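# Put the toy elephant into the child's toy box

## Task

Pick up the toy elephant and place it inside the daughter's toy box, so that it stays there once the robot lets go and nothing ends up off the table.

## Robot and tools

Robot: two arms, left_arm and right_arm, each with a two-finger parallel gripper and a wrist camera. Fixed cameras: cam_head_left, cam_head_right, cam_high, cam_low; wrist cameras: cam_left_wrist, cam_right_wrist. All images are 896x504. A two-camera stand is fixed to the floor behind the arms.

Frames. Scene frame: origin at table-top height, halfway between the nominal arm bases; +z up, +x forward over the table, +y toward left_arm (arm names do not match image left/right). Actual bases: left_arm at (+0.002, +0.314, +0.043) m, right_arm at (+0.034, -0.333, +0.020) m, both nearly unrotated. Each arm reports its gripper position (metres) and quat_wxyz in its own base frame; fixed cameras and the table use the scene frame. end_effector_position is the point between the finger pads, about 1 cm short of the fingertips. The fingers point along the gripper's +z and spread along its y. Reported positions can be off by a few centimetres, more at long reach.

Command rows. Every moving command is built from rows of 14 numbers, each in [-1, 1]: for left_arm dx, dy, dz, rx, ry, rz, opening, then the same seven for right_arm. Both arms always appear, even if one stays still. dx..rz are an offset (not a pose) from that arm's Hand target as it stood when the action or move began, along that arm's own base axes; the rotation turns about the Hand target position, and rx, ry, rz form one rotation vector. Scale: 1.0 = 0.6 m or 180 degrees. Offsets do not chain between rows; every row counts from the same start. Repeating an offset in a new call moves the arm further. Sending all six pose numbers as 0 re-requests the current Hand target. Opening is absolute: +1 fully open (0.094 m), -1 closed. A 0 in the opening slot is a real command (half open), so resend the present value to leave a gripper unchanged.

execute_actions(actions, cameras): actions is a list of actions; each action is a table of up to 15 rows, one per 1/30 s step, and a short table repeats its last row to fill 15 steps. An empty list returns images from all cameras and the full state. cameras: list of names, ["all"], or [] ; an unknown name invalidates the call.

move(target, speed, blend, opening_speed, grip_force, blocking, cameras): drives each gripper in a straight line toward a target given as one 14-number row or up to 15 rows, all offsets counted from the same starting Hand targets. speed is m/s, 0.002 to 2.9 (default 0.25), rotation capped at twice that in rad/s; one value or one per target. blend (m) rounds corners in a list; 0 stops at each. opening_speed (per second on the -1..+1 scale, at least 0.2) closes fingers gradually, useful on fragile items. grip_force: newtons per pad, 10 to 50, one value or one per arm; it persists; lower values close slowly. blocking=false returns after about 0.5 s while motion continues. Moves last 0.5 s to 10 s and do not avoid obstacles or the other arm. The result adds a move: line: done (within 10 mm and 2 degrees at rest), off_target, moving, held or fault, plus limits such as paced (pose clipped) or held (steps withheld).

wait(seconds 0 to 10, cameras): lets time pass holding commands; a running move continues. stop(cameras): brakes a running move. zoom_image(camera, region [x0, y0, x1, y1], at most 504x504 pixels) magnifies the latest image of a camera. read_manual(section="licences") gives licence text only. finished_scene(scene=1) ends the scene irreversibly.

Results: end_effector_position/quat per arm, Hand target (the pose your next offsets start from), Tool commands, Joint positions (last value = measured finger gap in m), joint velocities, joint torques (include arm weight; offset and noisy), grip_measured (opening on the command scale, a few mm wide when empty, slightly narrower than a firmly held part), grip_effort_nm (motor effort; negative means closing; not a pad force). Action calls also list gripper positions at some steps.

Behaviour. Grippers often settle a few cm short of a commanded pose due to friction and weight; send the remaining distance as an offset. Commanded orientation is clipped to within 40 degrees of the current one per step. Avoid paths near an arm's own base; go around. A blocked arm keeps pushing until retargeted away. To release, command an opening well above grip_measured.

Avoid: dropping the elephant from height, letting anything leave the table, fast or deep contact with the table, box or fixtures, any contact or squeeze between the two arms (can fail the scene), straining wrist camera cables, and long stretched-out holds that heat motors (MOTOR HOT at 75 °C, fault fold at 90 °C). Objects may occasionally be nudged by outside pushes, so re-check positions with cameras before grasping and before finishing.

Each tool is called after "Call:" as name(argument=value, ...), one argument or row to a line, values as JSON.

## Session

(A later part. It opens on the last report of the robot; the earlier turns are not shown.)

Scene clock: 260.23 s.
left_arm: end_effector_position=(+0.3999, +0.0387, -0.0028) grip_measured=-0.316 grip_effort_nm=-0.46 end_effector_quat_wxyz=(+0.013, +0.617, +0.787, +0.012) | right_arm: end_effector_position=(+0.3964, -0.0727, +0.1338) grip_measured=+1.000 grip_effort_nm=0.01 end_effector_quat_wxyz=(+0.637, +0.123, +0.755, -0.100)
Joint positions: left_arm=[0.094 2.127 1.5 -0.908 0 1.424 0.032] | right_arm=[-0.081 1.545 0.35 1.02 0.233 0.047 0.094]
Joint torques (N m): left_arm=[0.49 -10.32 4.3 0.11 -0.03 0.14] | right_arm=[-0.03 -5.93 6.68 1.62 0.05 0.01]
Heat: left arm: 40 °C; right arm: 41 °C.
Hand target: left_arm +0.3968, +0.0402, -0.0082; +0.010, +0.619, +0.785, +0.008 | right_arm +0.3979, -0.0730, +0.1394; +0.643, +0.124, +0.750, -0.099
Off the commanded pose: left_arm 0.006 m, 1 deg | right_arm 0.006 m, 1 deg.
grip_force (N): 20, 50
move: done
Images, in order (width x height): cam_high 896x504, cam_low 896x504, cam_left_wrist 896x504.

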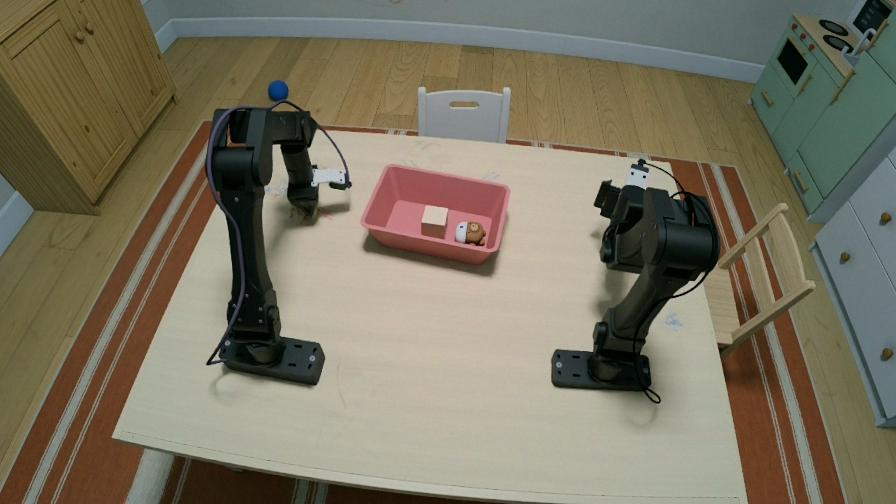

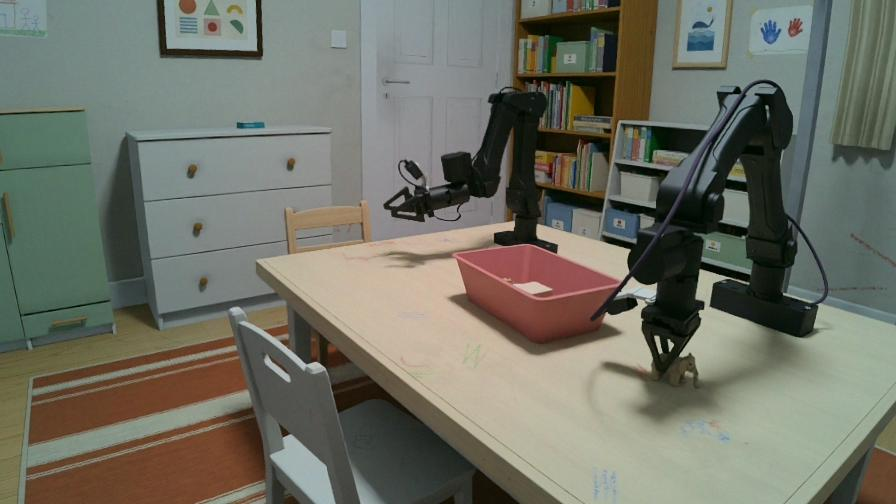

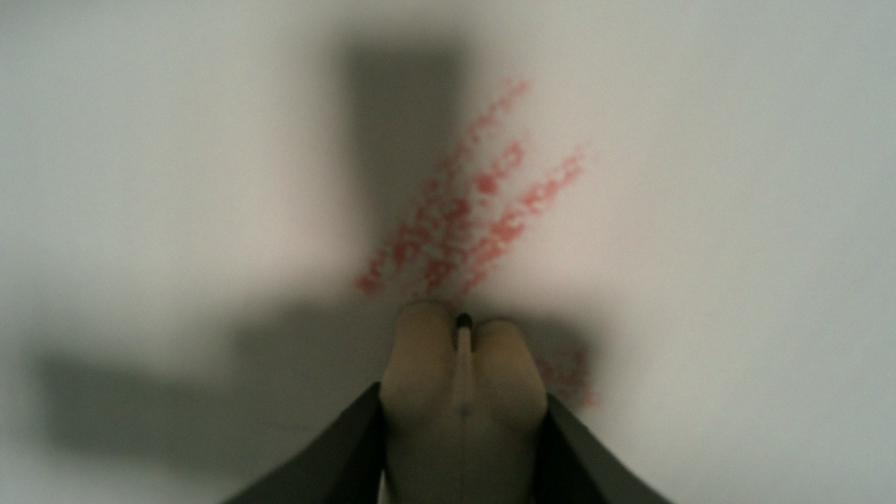

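Call:
move(
  target=[0, 0, 0.06, 0, 0, 0, -0.45, 0, 0, 0, 0, 0, 0, 1],
  speed=0.05,
  cameras=["cam_left_wrist", "cam_low", "cam_high"],
)

Call:
zoom_image(
  camera="cam_low",
  region=[600, 270, 760, 400],
)

Scene clock: 266.40 s.
left_arm: end_effector_position=(+0.3862, +0.0374, +0.0048) grip_measured=-0.317 grip_effort_nm=-0.49 end_effector_quat_wxyz=(-0.011, +0.617, +0.787, -0.011) | right_arm: end_effector_position=(+0.3964, -0.0727, +0.1338) grip_measured=+1.000 grip_effort_nm=0.01 end_effector_quat_wxyz=(+0.637, +0.123, +0.755, -0.100)
Joint positions: left_arm=[0.094 2.127 1.533 -1.007 0 1.424 0.032] | right_arm=[-0.081 1.545 0.35 1.02 0.233 0.047 0.094]
Joint torques (N m): left_arm=[0.49 -14.34 7.45 -0.22 -0.03 0.14] | right_arm=[-0.02 -5.96 6.67 1.62 0.05 0.01]
Heat: left arm: 40 °C; right arm: 41 °C.
Hand target: left_arm +0.3968, +0.0402, +0.0279; +0.010, +0.619, +0.785, +0.008 | right_arm +0.3979, -0.0730, +0.1394; +0.643, +0.124, +0.750, -0.099
Off the commanded pose: left_arm 0.025 m, 3 deg | right_arm 0.006 m, 1 deg.
grip_force (N): 20, 50
move: off_target (left_arm)
Images, in order (width x height): cam_high 896x504, cam_low 896x504, cam_left_wrist 896x504.

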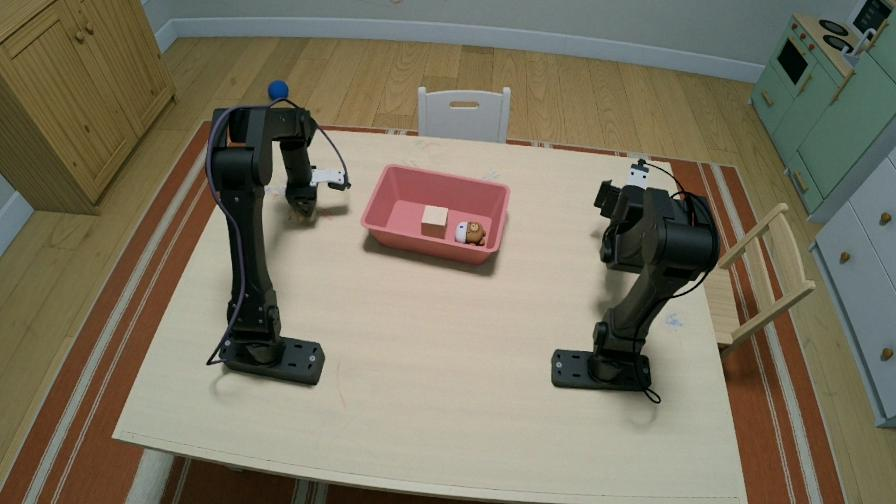

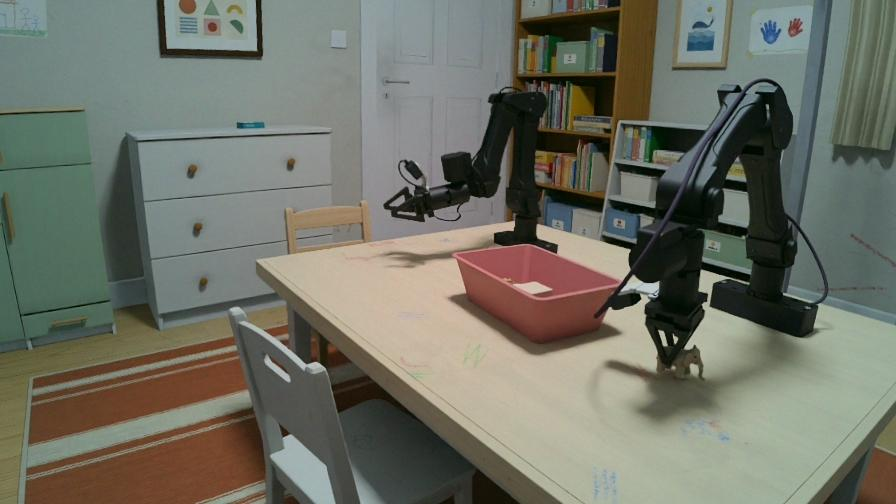

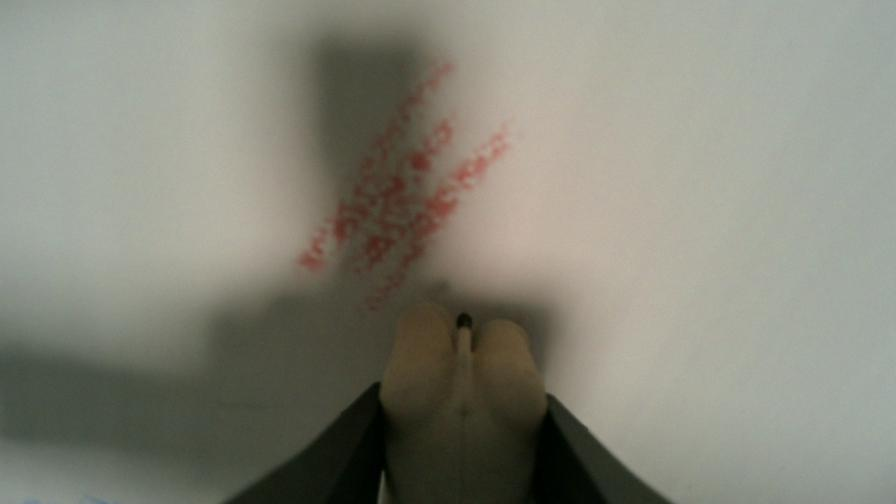

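Scaled by 3.150 from the camera's 896x504 image, which has a finer 1280x720 frame.

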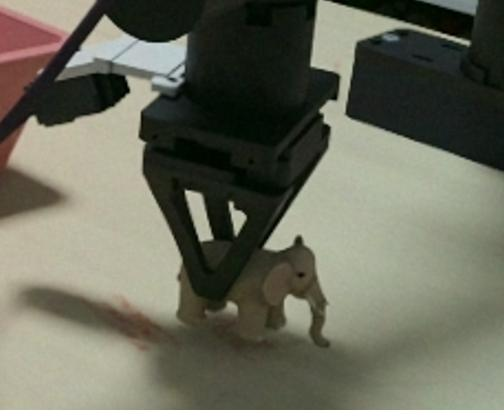

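Call:
move(
  target=[
    [-0.01, 0, 0.19, 0, 0, 0, -0.45, 0, 0, 0, 0, 0, 0, 1],
    [0.005, -0.233, 0.19, 0, 0, -0.122, -0.45, 0, 0, 0, 0, 0, 0, 1],
  ],
  speed=0.1,
  cameras=["cam_left_wrist", "cam_low", "cam_high", "cam_head_left", "cam_head_right"],
)

Scene clock: 403.57 s.
left_arm: end_effector_position=(+0.3969, -0.0982, +0.1398) grip_measured=-0.317 grip_effort_nm=-0.49 end_effector_quat_wxyz=(+0.010, +0.753, +0.657, +0.007) | right_arm: end_effector_position=(+0.3964, -0.0727, +0.1338) grip_measured=+1.000 grip_effort_nm=0.01 end_effector_quat_wxyz=(+0.637, +0.123, +0.755, -0.100)
Joint positions: left_arm=[-0.245 2.105 2.043 -1.483 0 1.462 0.032] | right_arm=[-0.081 1.545 0.35 1.02 0.233 0.047 0.094]
Joint torques (N m): left_arm=[0.05 -9.72 7.92 -0.13 -0.01 0.14] | right_arm=[-0.03 -5.94 6.67 1.63 0.05 0.01]
Heat: left arm: 40 °C; right arm: 41 °C.
Hand target: left_arm +0.3998, -0.0995, +0.1418; +0.011, +0.757, +0.653, +0.006 | right_arm +0.3979, -0.0730, +0.1394; +0.643, +0.124, +0.750, -0.099
Off the commanded pose: left_arm 0.004 m, 1 deg | right_arm 0.006 m, 1 deg.
grip_force (N): 20, 50
move: done
Images, in order (width x height): cam_head_left 896x504, cam_head_right 896x504, cam_high 896x504, cam_low 896x504, cam_left_wrist 896x504.

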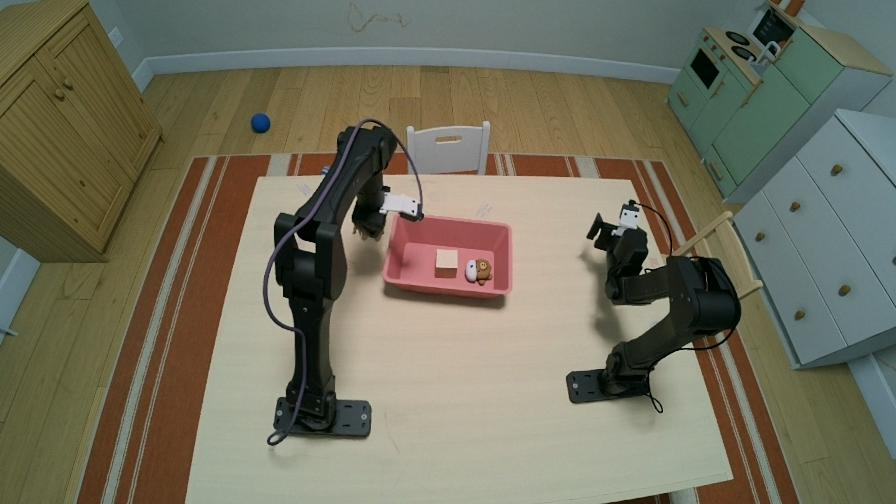

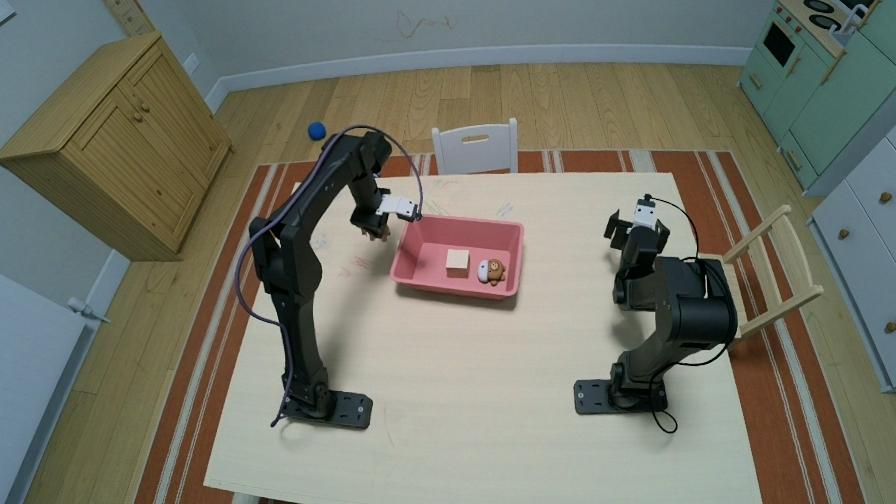

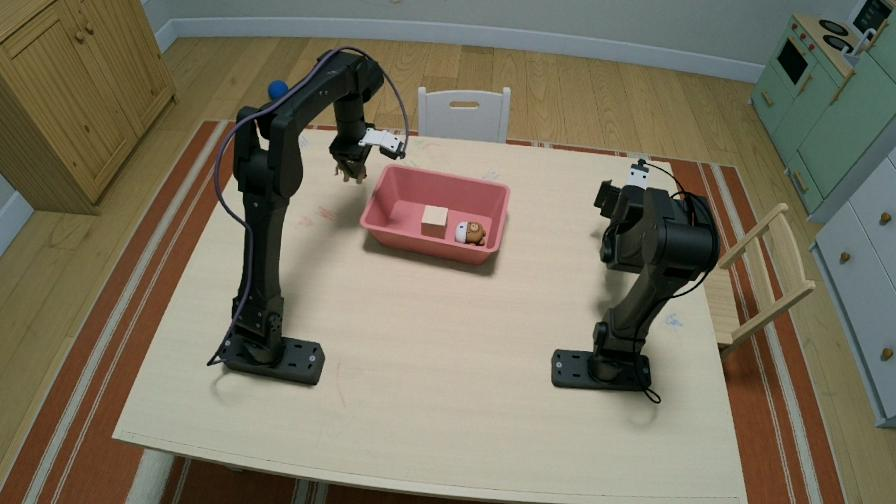

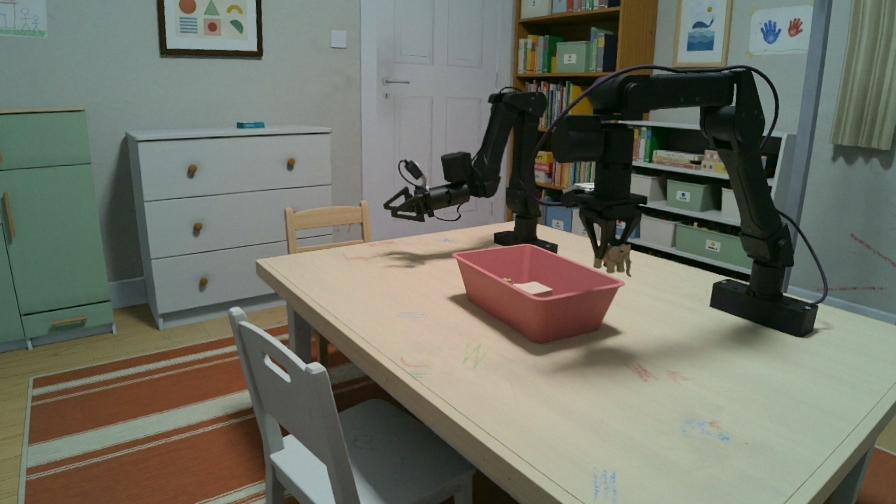

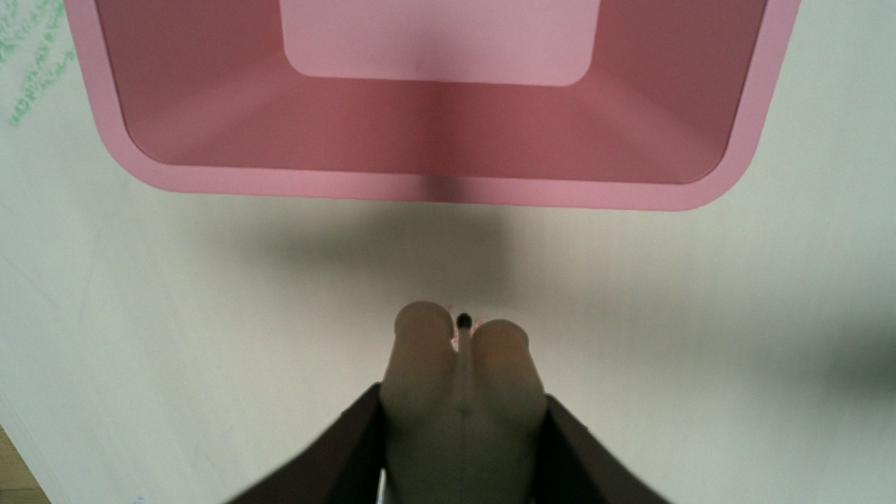

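Call:
move(
  target=[0.02, -0.1167, -0.01, 0, 0, 0.01, -0.45, 0, 0, 0, 0, 0, 0, 1],
  speed=0.1,
  cameras=["cam_left_wrist", "cam_low", "cam_high", "cam_head_left", "cam_head_right"],
)

Call:
zoom_image(
  camera="cam_low",
  region=[430, 180, 710, 360],
)

Call:
zoom_image(
  camera="cam_high",
  region=[310, 110, 530, 280],
)

Call:
zoom_image(
  camera="cam_head_right",
  region=[340, 170, 540, 320],
)

Scene clock: 465.93 s.
left_arm: end_effector_position=(+0.4091, -0.1686, +0.1348) grip_measured=-0.317 grip_effort_nm=-0.49 end_effector_quat_wxyz=(+0.019, +0.750, +0.661, +0.010) | right_arm: end_effector_position=(+0.3964, -0.0727, +0.1338) grip_measured=+1.000 grip_effort_nm=0.01 end_effector_quat_wxyz=(+0.637, +0.123, +0.755, -0.100)
Joint positions: left_arm=[-0.394 2.259 2.269 -1.539 -0.001 1.303 0.032] | right_arm=[-0.081 1.545 0.35 1.02 0.233 0.047 0.094]
Joint torques (N m): left_arm=[0.05 -10.76 7.9 -0.11 -0.05 -0.08] | right_arm=[-0.02 -5.97 6.68 1.62 0.05 0.01]
Heat: left arm: 40 °C; right arm: 41 °C.
Hand target: left_arm +0.4119, -0.1695, +0.1359; +0.011, +0.747, +0.665, +0.006 | right_arm +0.3979, -0.0730, +0.1394; +0.643, +0.124, +0.750, -0.099
Off the commanded pose: left_arm 0.003 m, 1 deg | right_arm 0.006 m, 1 deg.
joint sent to its limit (left arm) — joint 4 (wrist pitch), lower limit. The joint targets still meet the commanded pose.
grip_force (N): 20, 50
move: done
Images, in order (width x height): cam_head_left 896x504, cam_head_right 896x504, cam_high 896x504, cam_low 896x504, cam_left_wrist 896x504.

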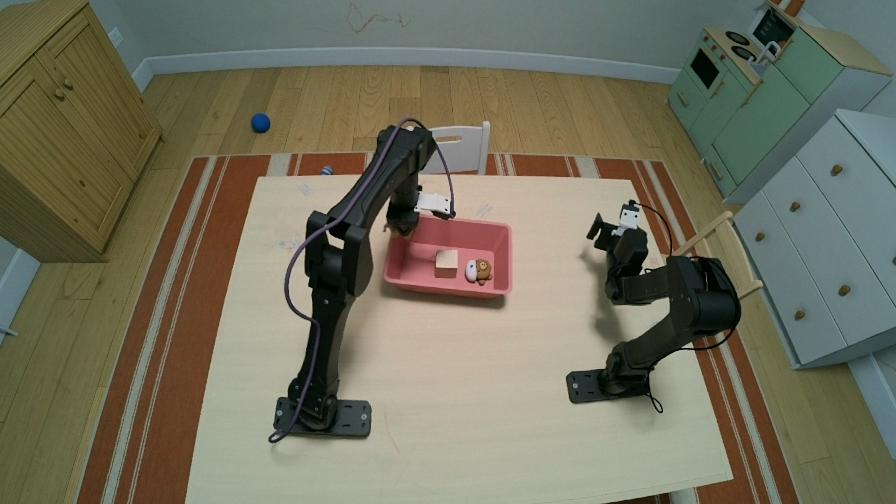

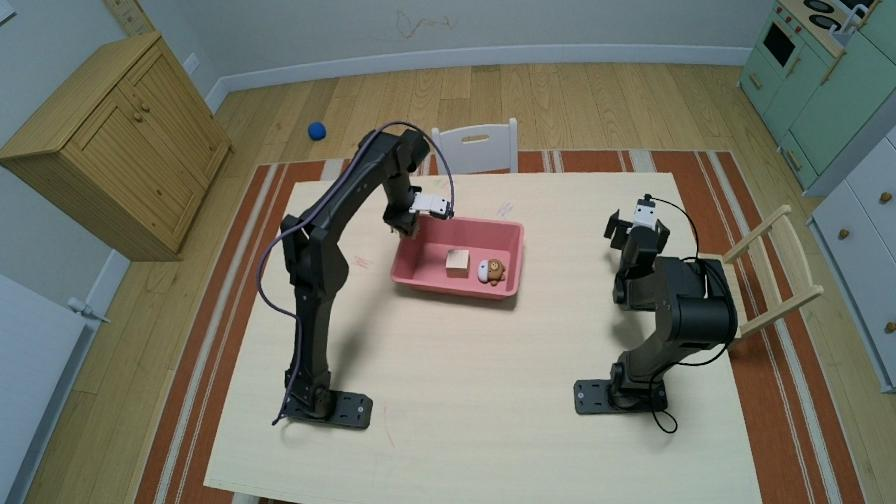

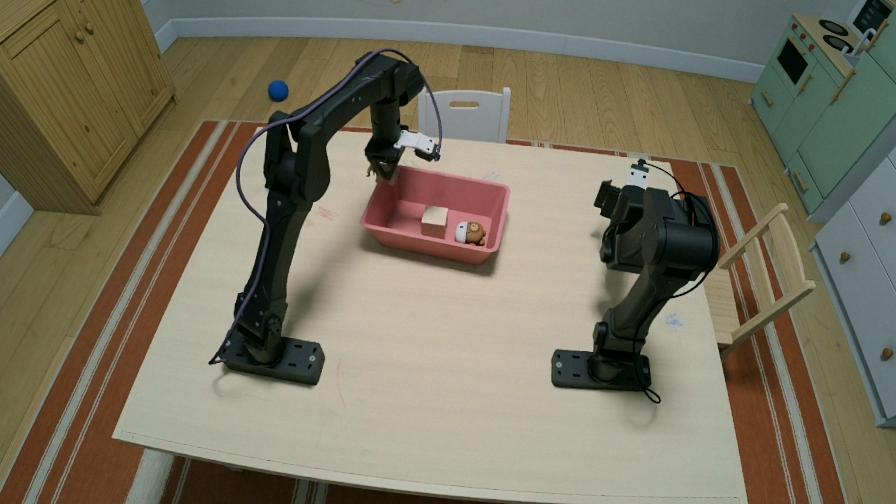

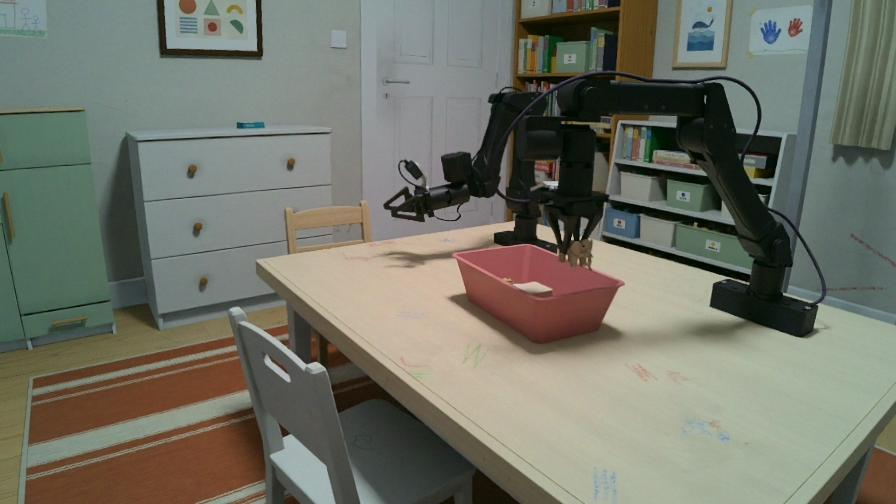

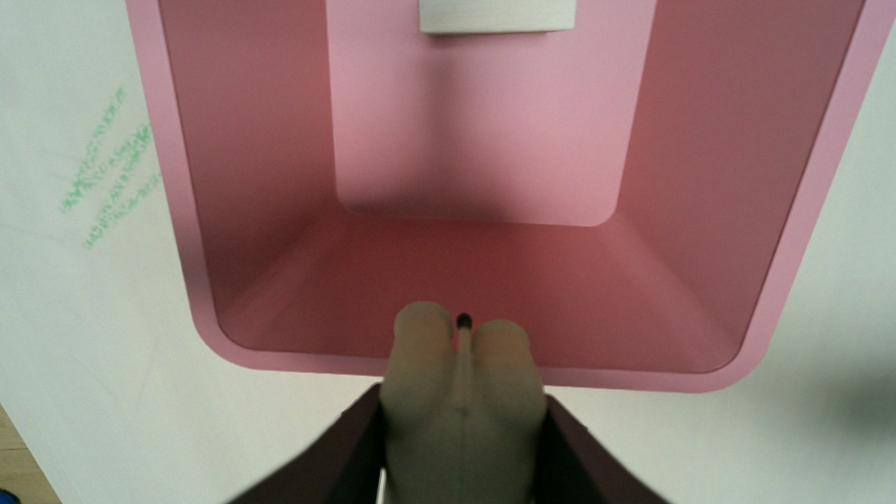

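Scaled by 1.800 from the camera's 896x504 image, which has a finer 1280x720 frame.

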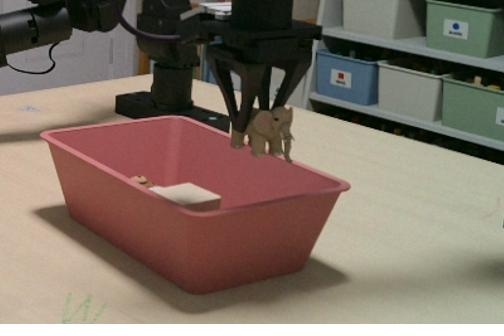

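Scaled by 2.291 from the camera's 896x504 image, which has a finer 1280x720 frame.

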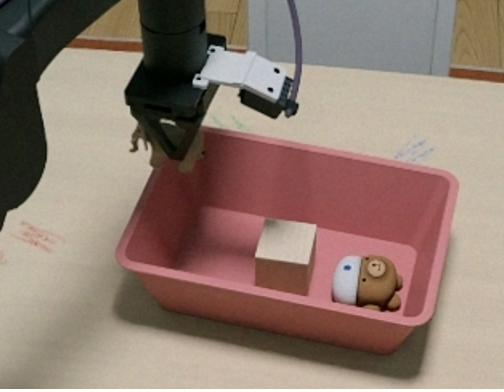

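Scaled by 2.520 from the camera's 896x504 image, which has a finer 1280x720 frame.

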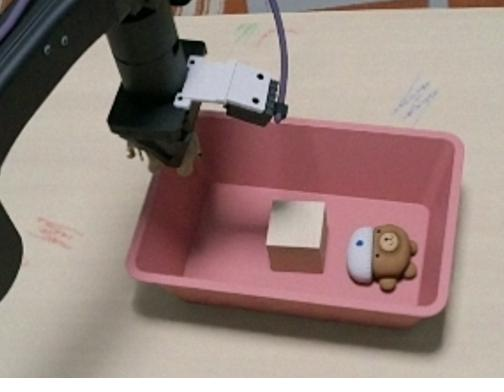

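Call:
move(
  target=[
    [-0.0083, -0.0608, -0.0167, 0, 0, 0.008, -0.45, 0, 0, 0, 0, 0, 0, 1],
    [-0.0117, -0.0833, -0.0583, 0, 0, 0.008, -0.45, 0, 0, 0, 0, 0, 0, 1],
  ],
  speed=0.08,
  cameras=["cam_left_wrist", "cam_low", "cam_high", "cam_head_right"],
)

Call:
zoom_image(
  camera="cam_low",
  region=[430, 180, 710, 360],
)

Call:
zoom_image(
  camera="cam_high",
  region=[310, 110, 530, 280],
)

Call:
zoom_image(
  camera="cam_head_right",
  region=[340, 170, 540, 320],
)

Scene clock: 521.70 s.
left_arm: end_effector_position=(+0.4044, -0.2186, +0.1087) grip_measured=-0.317 grip_effort_nm=-0.49 end_effector_quat_wxyz=(+0.017, +0.741, +0.671, +0.008) | right_arm: end_effector_position=(+0.3964, -0.0727, +0.1338) grip_measured=+1.000 grip_effort_nm=0.01 end_effector_quat_wxyz=(+0.637, +0.123, +0.755, -0.100)
Joint positions: left_arm=[-0.499 2.34 2.303 -1.497 -0.004 1.171 0.032] | right_arm=[-0.081 1.545 0.35 1.02 0.233 0.047 0.094]
Joint torques (N m): left_arm=[-0.14 -11.6 4.96 0.12 -0.06 -0.08] | right_arm=[-0.03 -5.91 6.68 1.62 0.04 0.01]
Heat: left arm: 42 °C; right arm: 42 °C.
Hand target: left_arm +0.4048, -0.2195, +0.1008; +0.011, +0.738, +0.674, +0.006 | right_arm +0.3979, -0.0730, +0.1394; +0.643, +0.124, +0.750, -0.099
Off the commanded pose: left_arm 0.008 m, 1 deg | right_arm 0.006 m, 1 deg.
grip_force (N): 20, 50
move: done
Images, in order (width x height): cam_head_right 896x504, cam_high 896x504, cam_low 896x504, cam_left_wrist 896x504.

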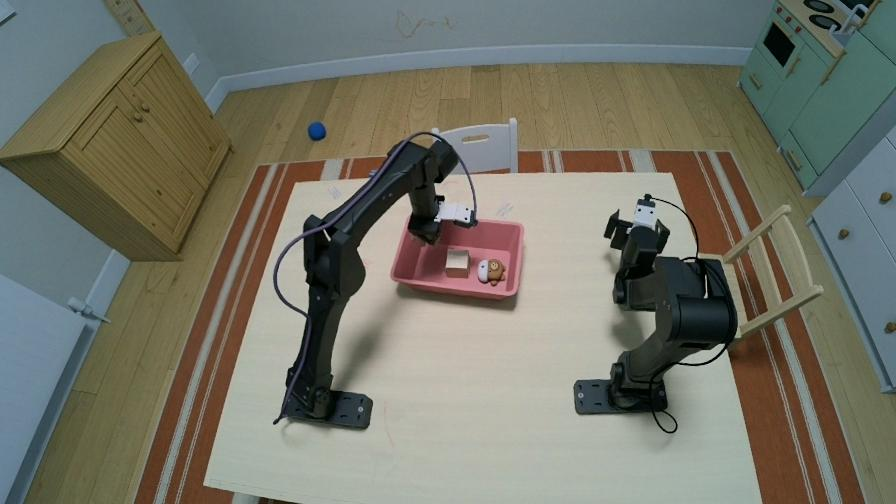

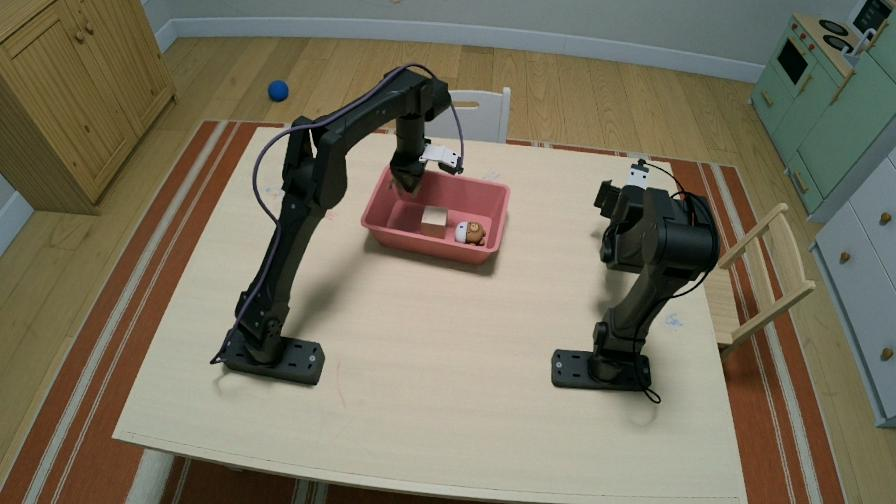

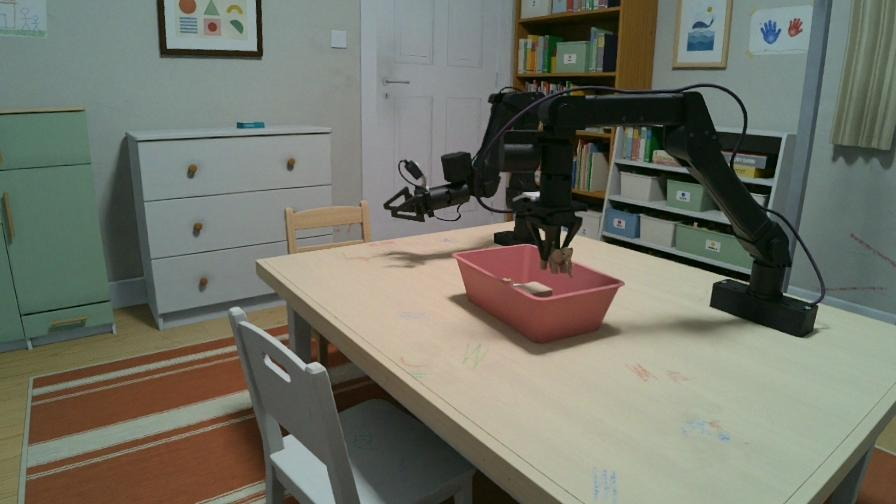

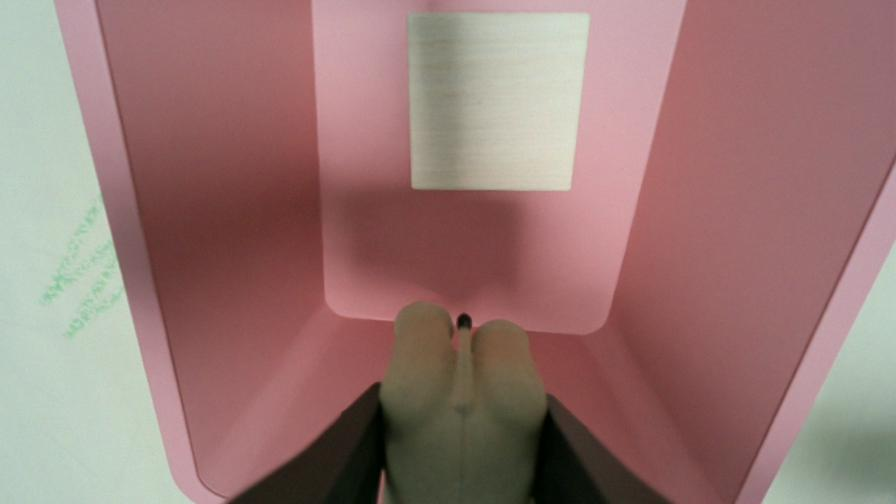

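Scaled by 1.800 from the camera's 896x504 image, which has a finer 1280x720 frame.

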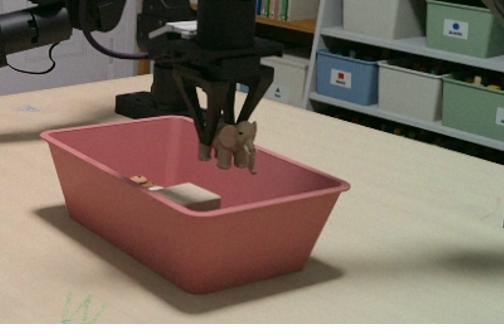

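Scaled by 2.291 from the camera's 896x504 image, which has a finer 1280x720 frame.

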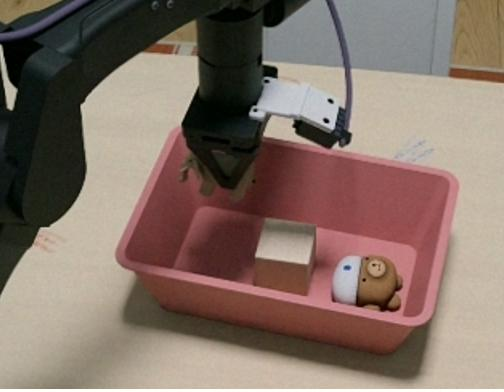

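Scaled by 2.520 from the camera's 896x504 image, which has a finer 1280x720 frame.

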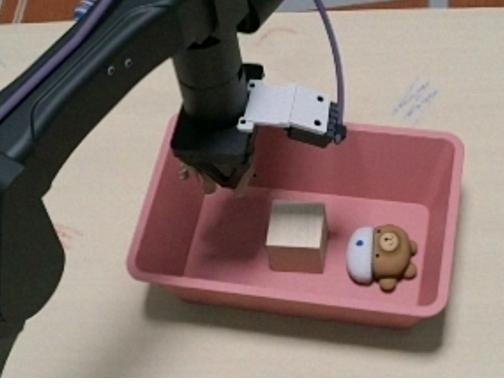

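Call:
move(
  target=[-0.0025, 0.005, -0.1483, 0, 0, 0, -0.45, 0, 0, 0, 0, 0, 0, 1],
  speed=0.06,
  cameras=["cam_left_wrist", "cam_low", "cam_high", "cam_head_right"],
)

Call:
zoom_image(
  camera="cam_low",
  region=[430, 180, 710, 360],
)

Call:
zoom_image(
  camera="cam_high",
  region=[310, 110, 530, 280],
)

Call:
zoom_image(
  camera="cam_head_right",
  region=[340, 170, 540, 320],
)

Scene clock: 558.53 s.
left_arm: end_effector_position=(+0.4032, -0.2179, +0.0144) grip_measured=-0.317 grip_effort_nm=-0.49 end_effector_quat_wxyz=(+0.011, +0.741, +0.671, +0.006) | right_arm: end_effector_position=(+0.3964, -0.0727, +0.1338) grip_measured=+1.000 grip_effort_nm=0.01 end_effector_quat_wxyz=(+0.637, +0.123, +0.755, -0.100)
Joint positions: left_arm=[-0.499 2.34 1.927 -1.132 -0.004 1.17 0.032] | right_arm=[-0.081 1.545 0.35 1.02 0.233 0.047 0.094]
Joint torques (N m): left_arm=[0.24 -12.74 4.75 0.11 -0.06 -0.03] | right_arm=[-0.02 -5.9 6.72 1.63 0.05 0.01]
Heat: left arm: 39 °C; right arm: 42 °C.
Hand target: left_arm +0.4033, -0.2166, +0.0118; +0.011, +0.738, +0.674, +0.006 | right_arm +0.3979, -0.0730, +0.1394; +0.643, +0.124, +0.750, -0.099
Off the commanded pose: left_arm 0.003 m, 0 deg | right_arm 0.006 m, 1 deg.
grip_force (N): 20, 50
move: done
Images, in order (width x height): cam_head_right 896x504, cam_high 896x504, cam_low 896x504, cam_left_wrist 896x504.

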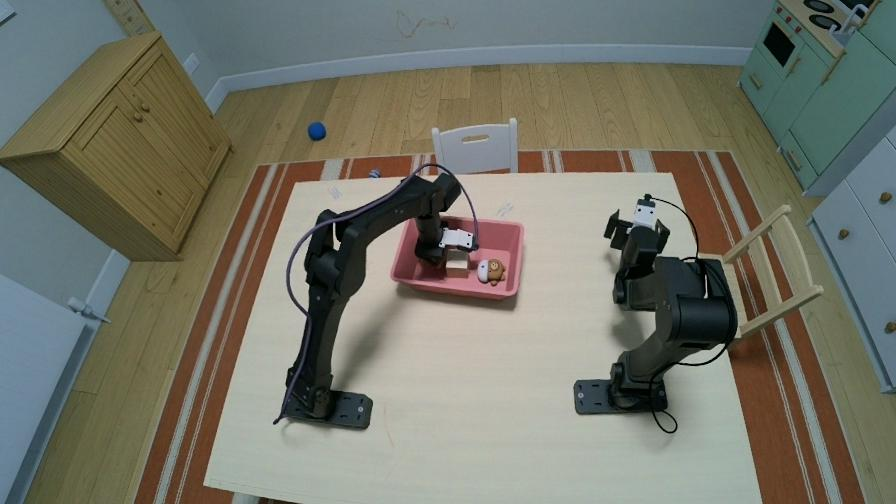

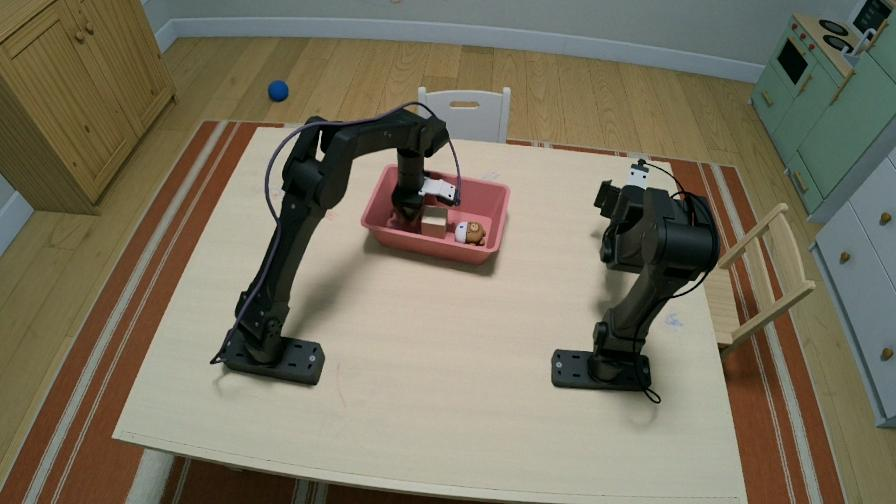

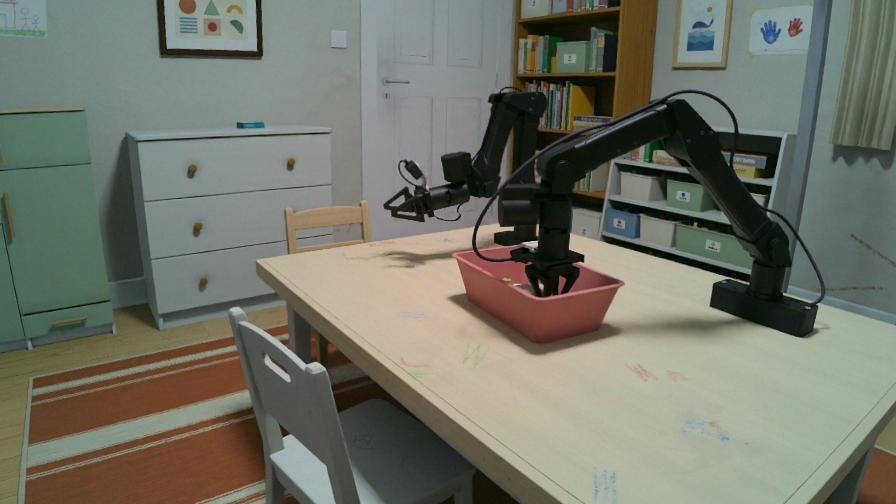

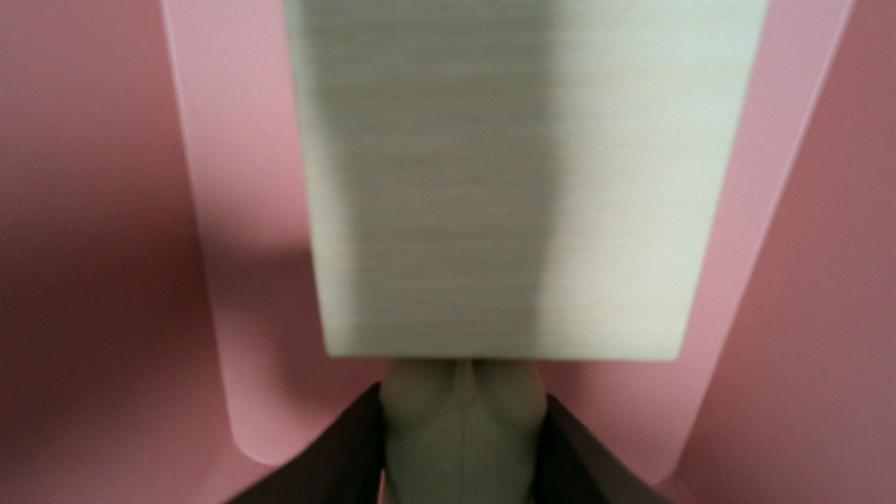

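Scaled by 1.800 from the camera's 896x504 image, which has a finer 1280x720 frame.

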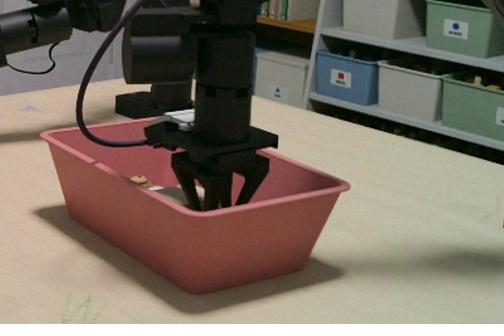

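Scaled by 2.291 from the camera's 896x504 image, which has a finer 1280x720 frame.

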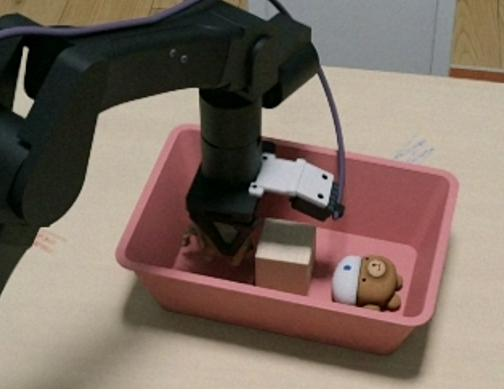

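Scaled by 2.520 from the camera's 896x504 image, which has a finer 1280x720 frame.

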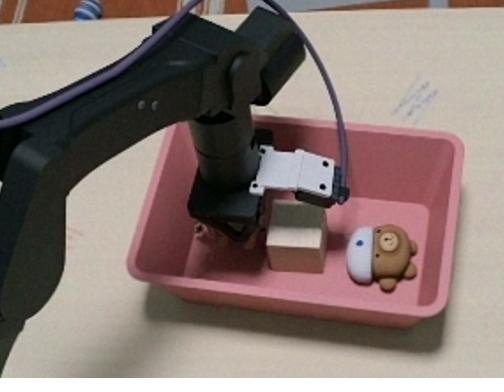

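Call:
move(
  target=[0, 0.009, -0.01, 0, 0, 0, -0.45, 0, 0, 0, 0, 0, 0, 1],
  speed=0.03,
  cameras=["cam_left_wrist", "cam_head_left", "cam_high", "cam_head_right"],
)

Call:
zoom_image(
  camera="cam_head_left",
  region=[360, 190, 540, 310],
)

Call:
zoom_image(
  camera="cam_high",
  region=[350, 160, 470, 260],
)

Call:
zoom_image(
  camera="cam_head_right",
  region=[380, 200, 500, 300],
)

Scene clock: 575.50 s.
left_arm: end_effector_position=(+0.4025, -0.2130, +0.0060) grip_measured=-0.317 grip_effort_nm=-0.49 end_effector_quat_wxyz=(+0.009, +0.738, +0.675, +0.005) | right_arm: end_effector_position=(+0.3964, -0.0727, +0.1338) grip_measured=+1.000 grip_effort_nm=0.01 end_effector_quat_wxyz=(+0.637, +0.123, +0.755, -0.100)
Joint positions: left_arm=[-0.49 2.34 1.893 -1.104 -0.004 1.17 0.032] | right_arm=[-0.081 1.545 0.35 1.02 0.233 0.047 0.094]
Joint torques (N m): left_arm=[0.36 -13.18 4.72 0.11 -0.05 0.07] | right_arm=[-0.01 -5.96 6.68 1.62 0.05 0.01]
Heat: left arm: 39 °C; right arm: 42 °C.
Hand target: left_arm +0.4033, -0.2112, +0.0058; +0.011, +0.738, +0.674, +0.006 | right_arm +0.3979, -0.0730, +0.1394; +0.643, +0.124, +0.750, -0.099
Off the commanded pose: left_arm 0.002 m, 0 deg | right_arm 0.006 m, 1 deg.
grip_force (N): 20, 50
move: done
Images, in order (width x height): cam_head_left 896x504, cam_head_right 896x504, cam_high 896x504, cam_left_wrist 896x504.

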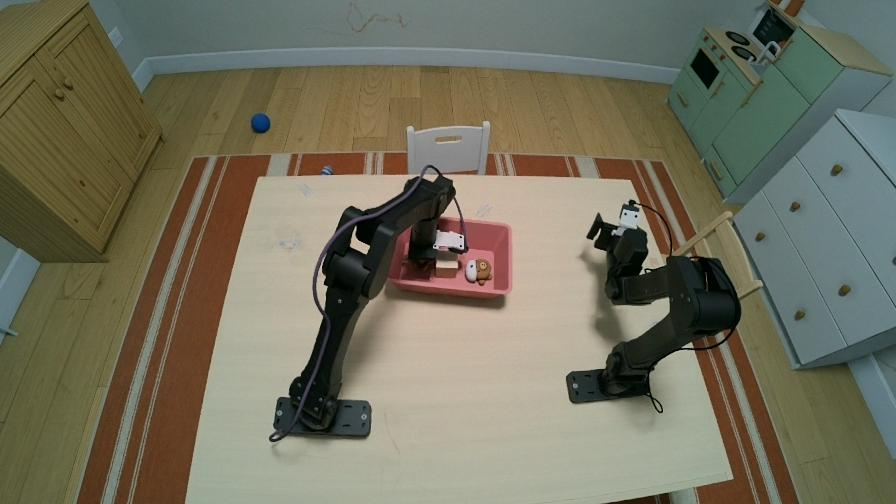

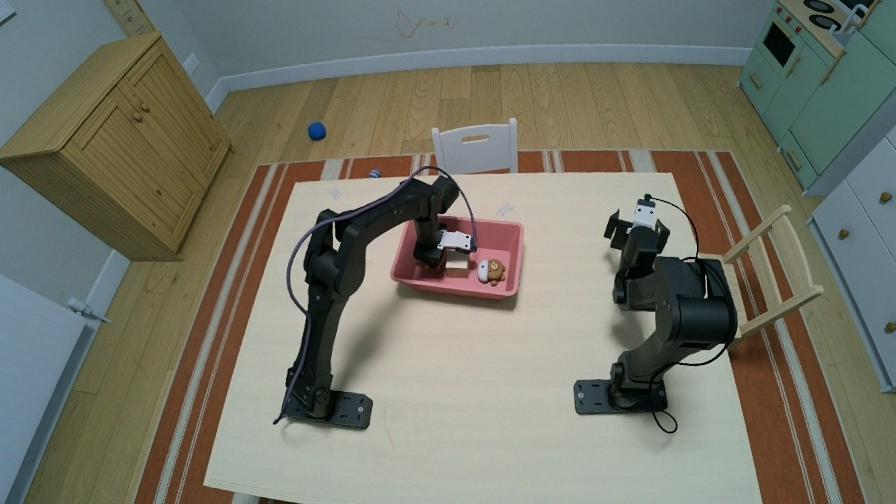

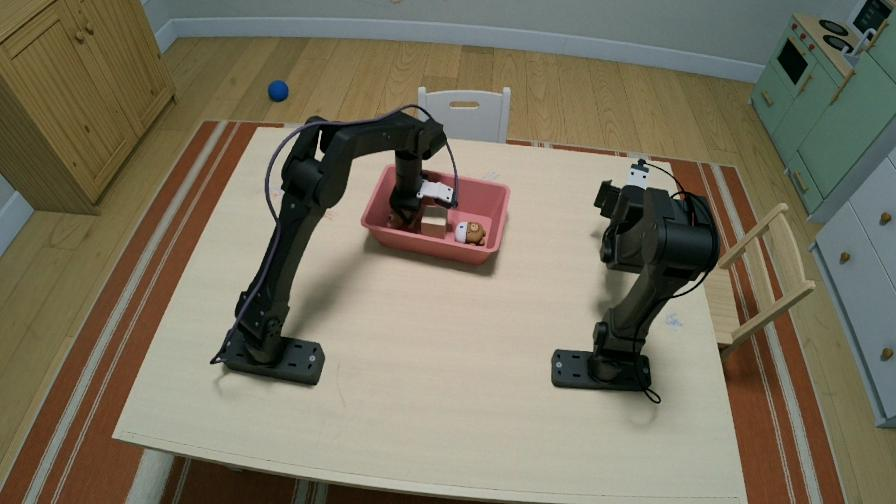

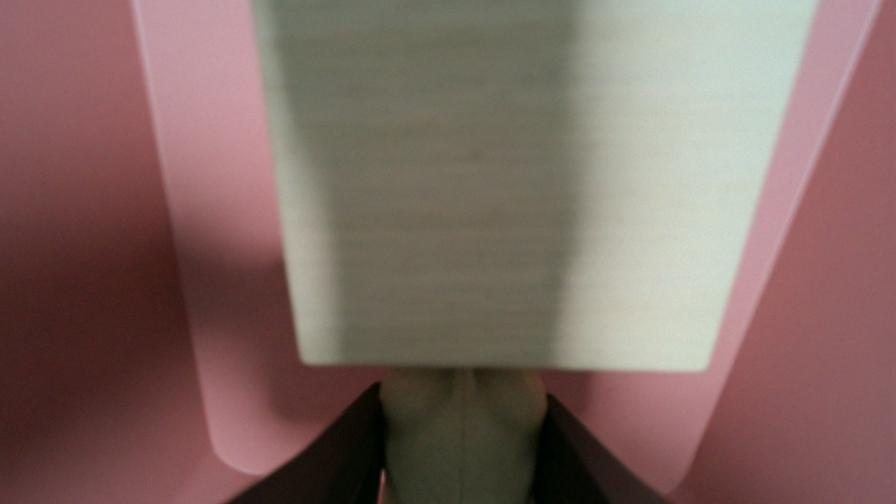

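Scaled by 2.800 from the camera's 896x504 image, which has a finer 1280x720 frame.

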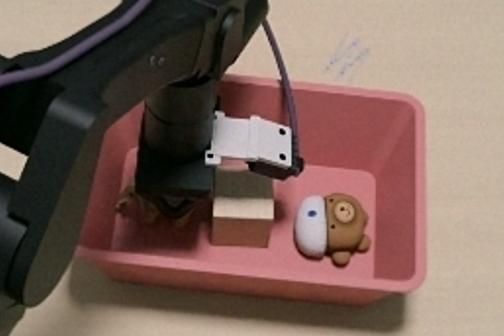

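Scaled by 4.200 from the camera's 896x504 image, which has a finer 1280x720 frame.

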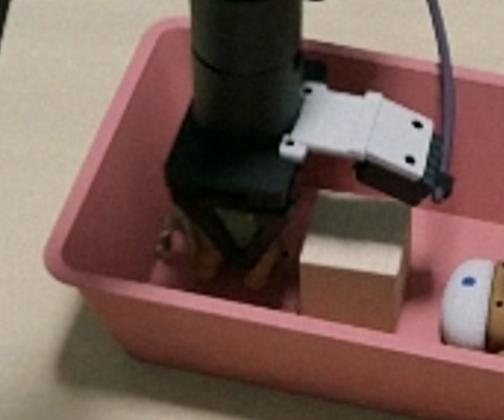

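Scaled by 4.200 from the camera's 896x504 image, which has a finer 1280x720 frame.

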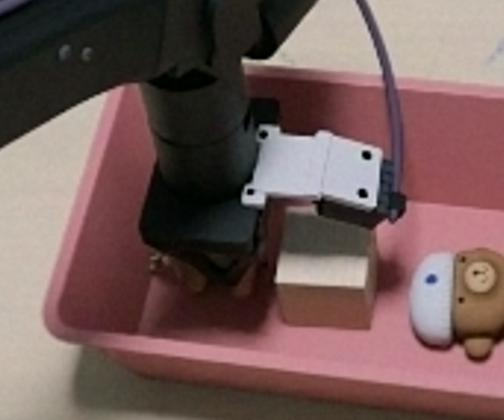

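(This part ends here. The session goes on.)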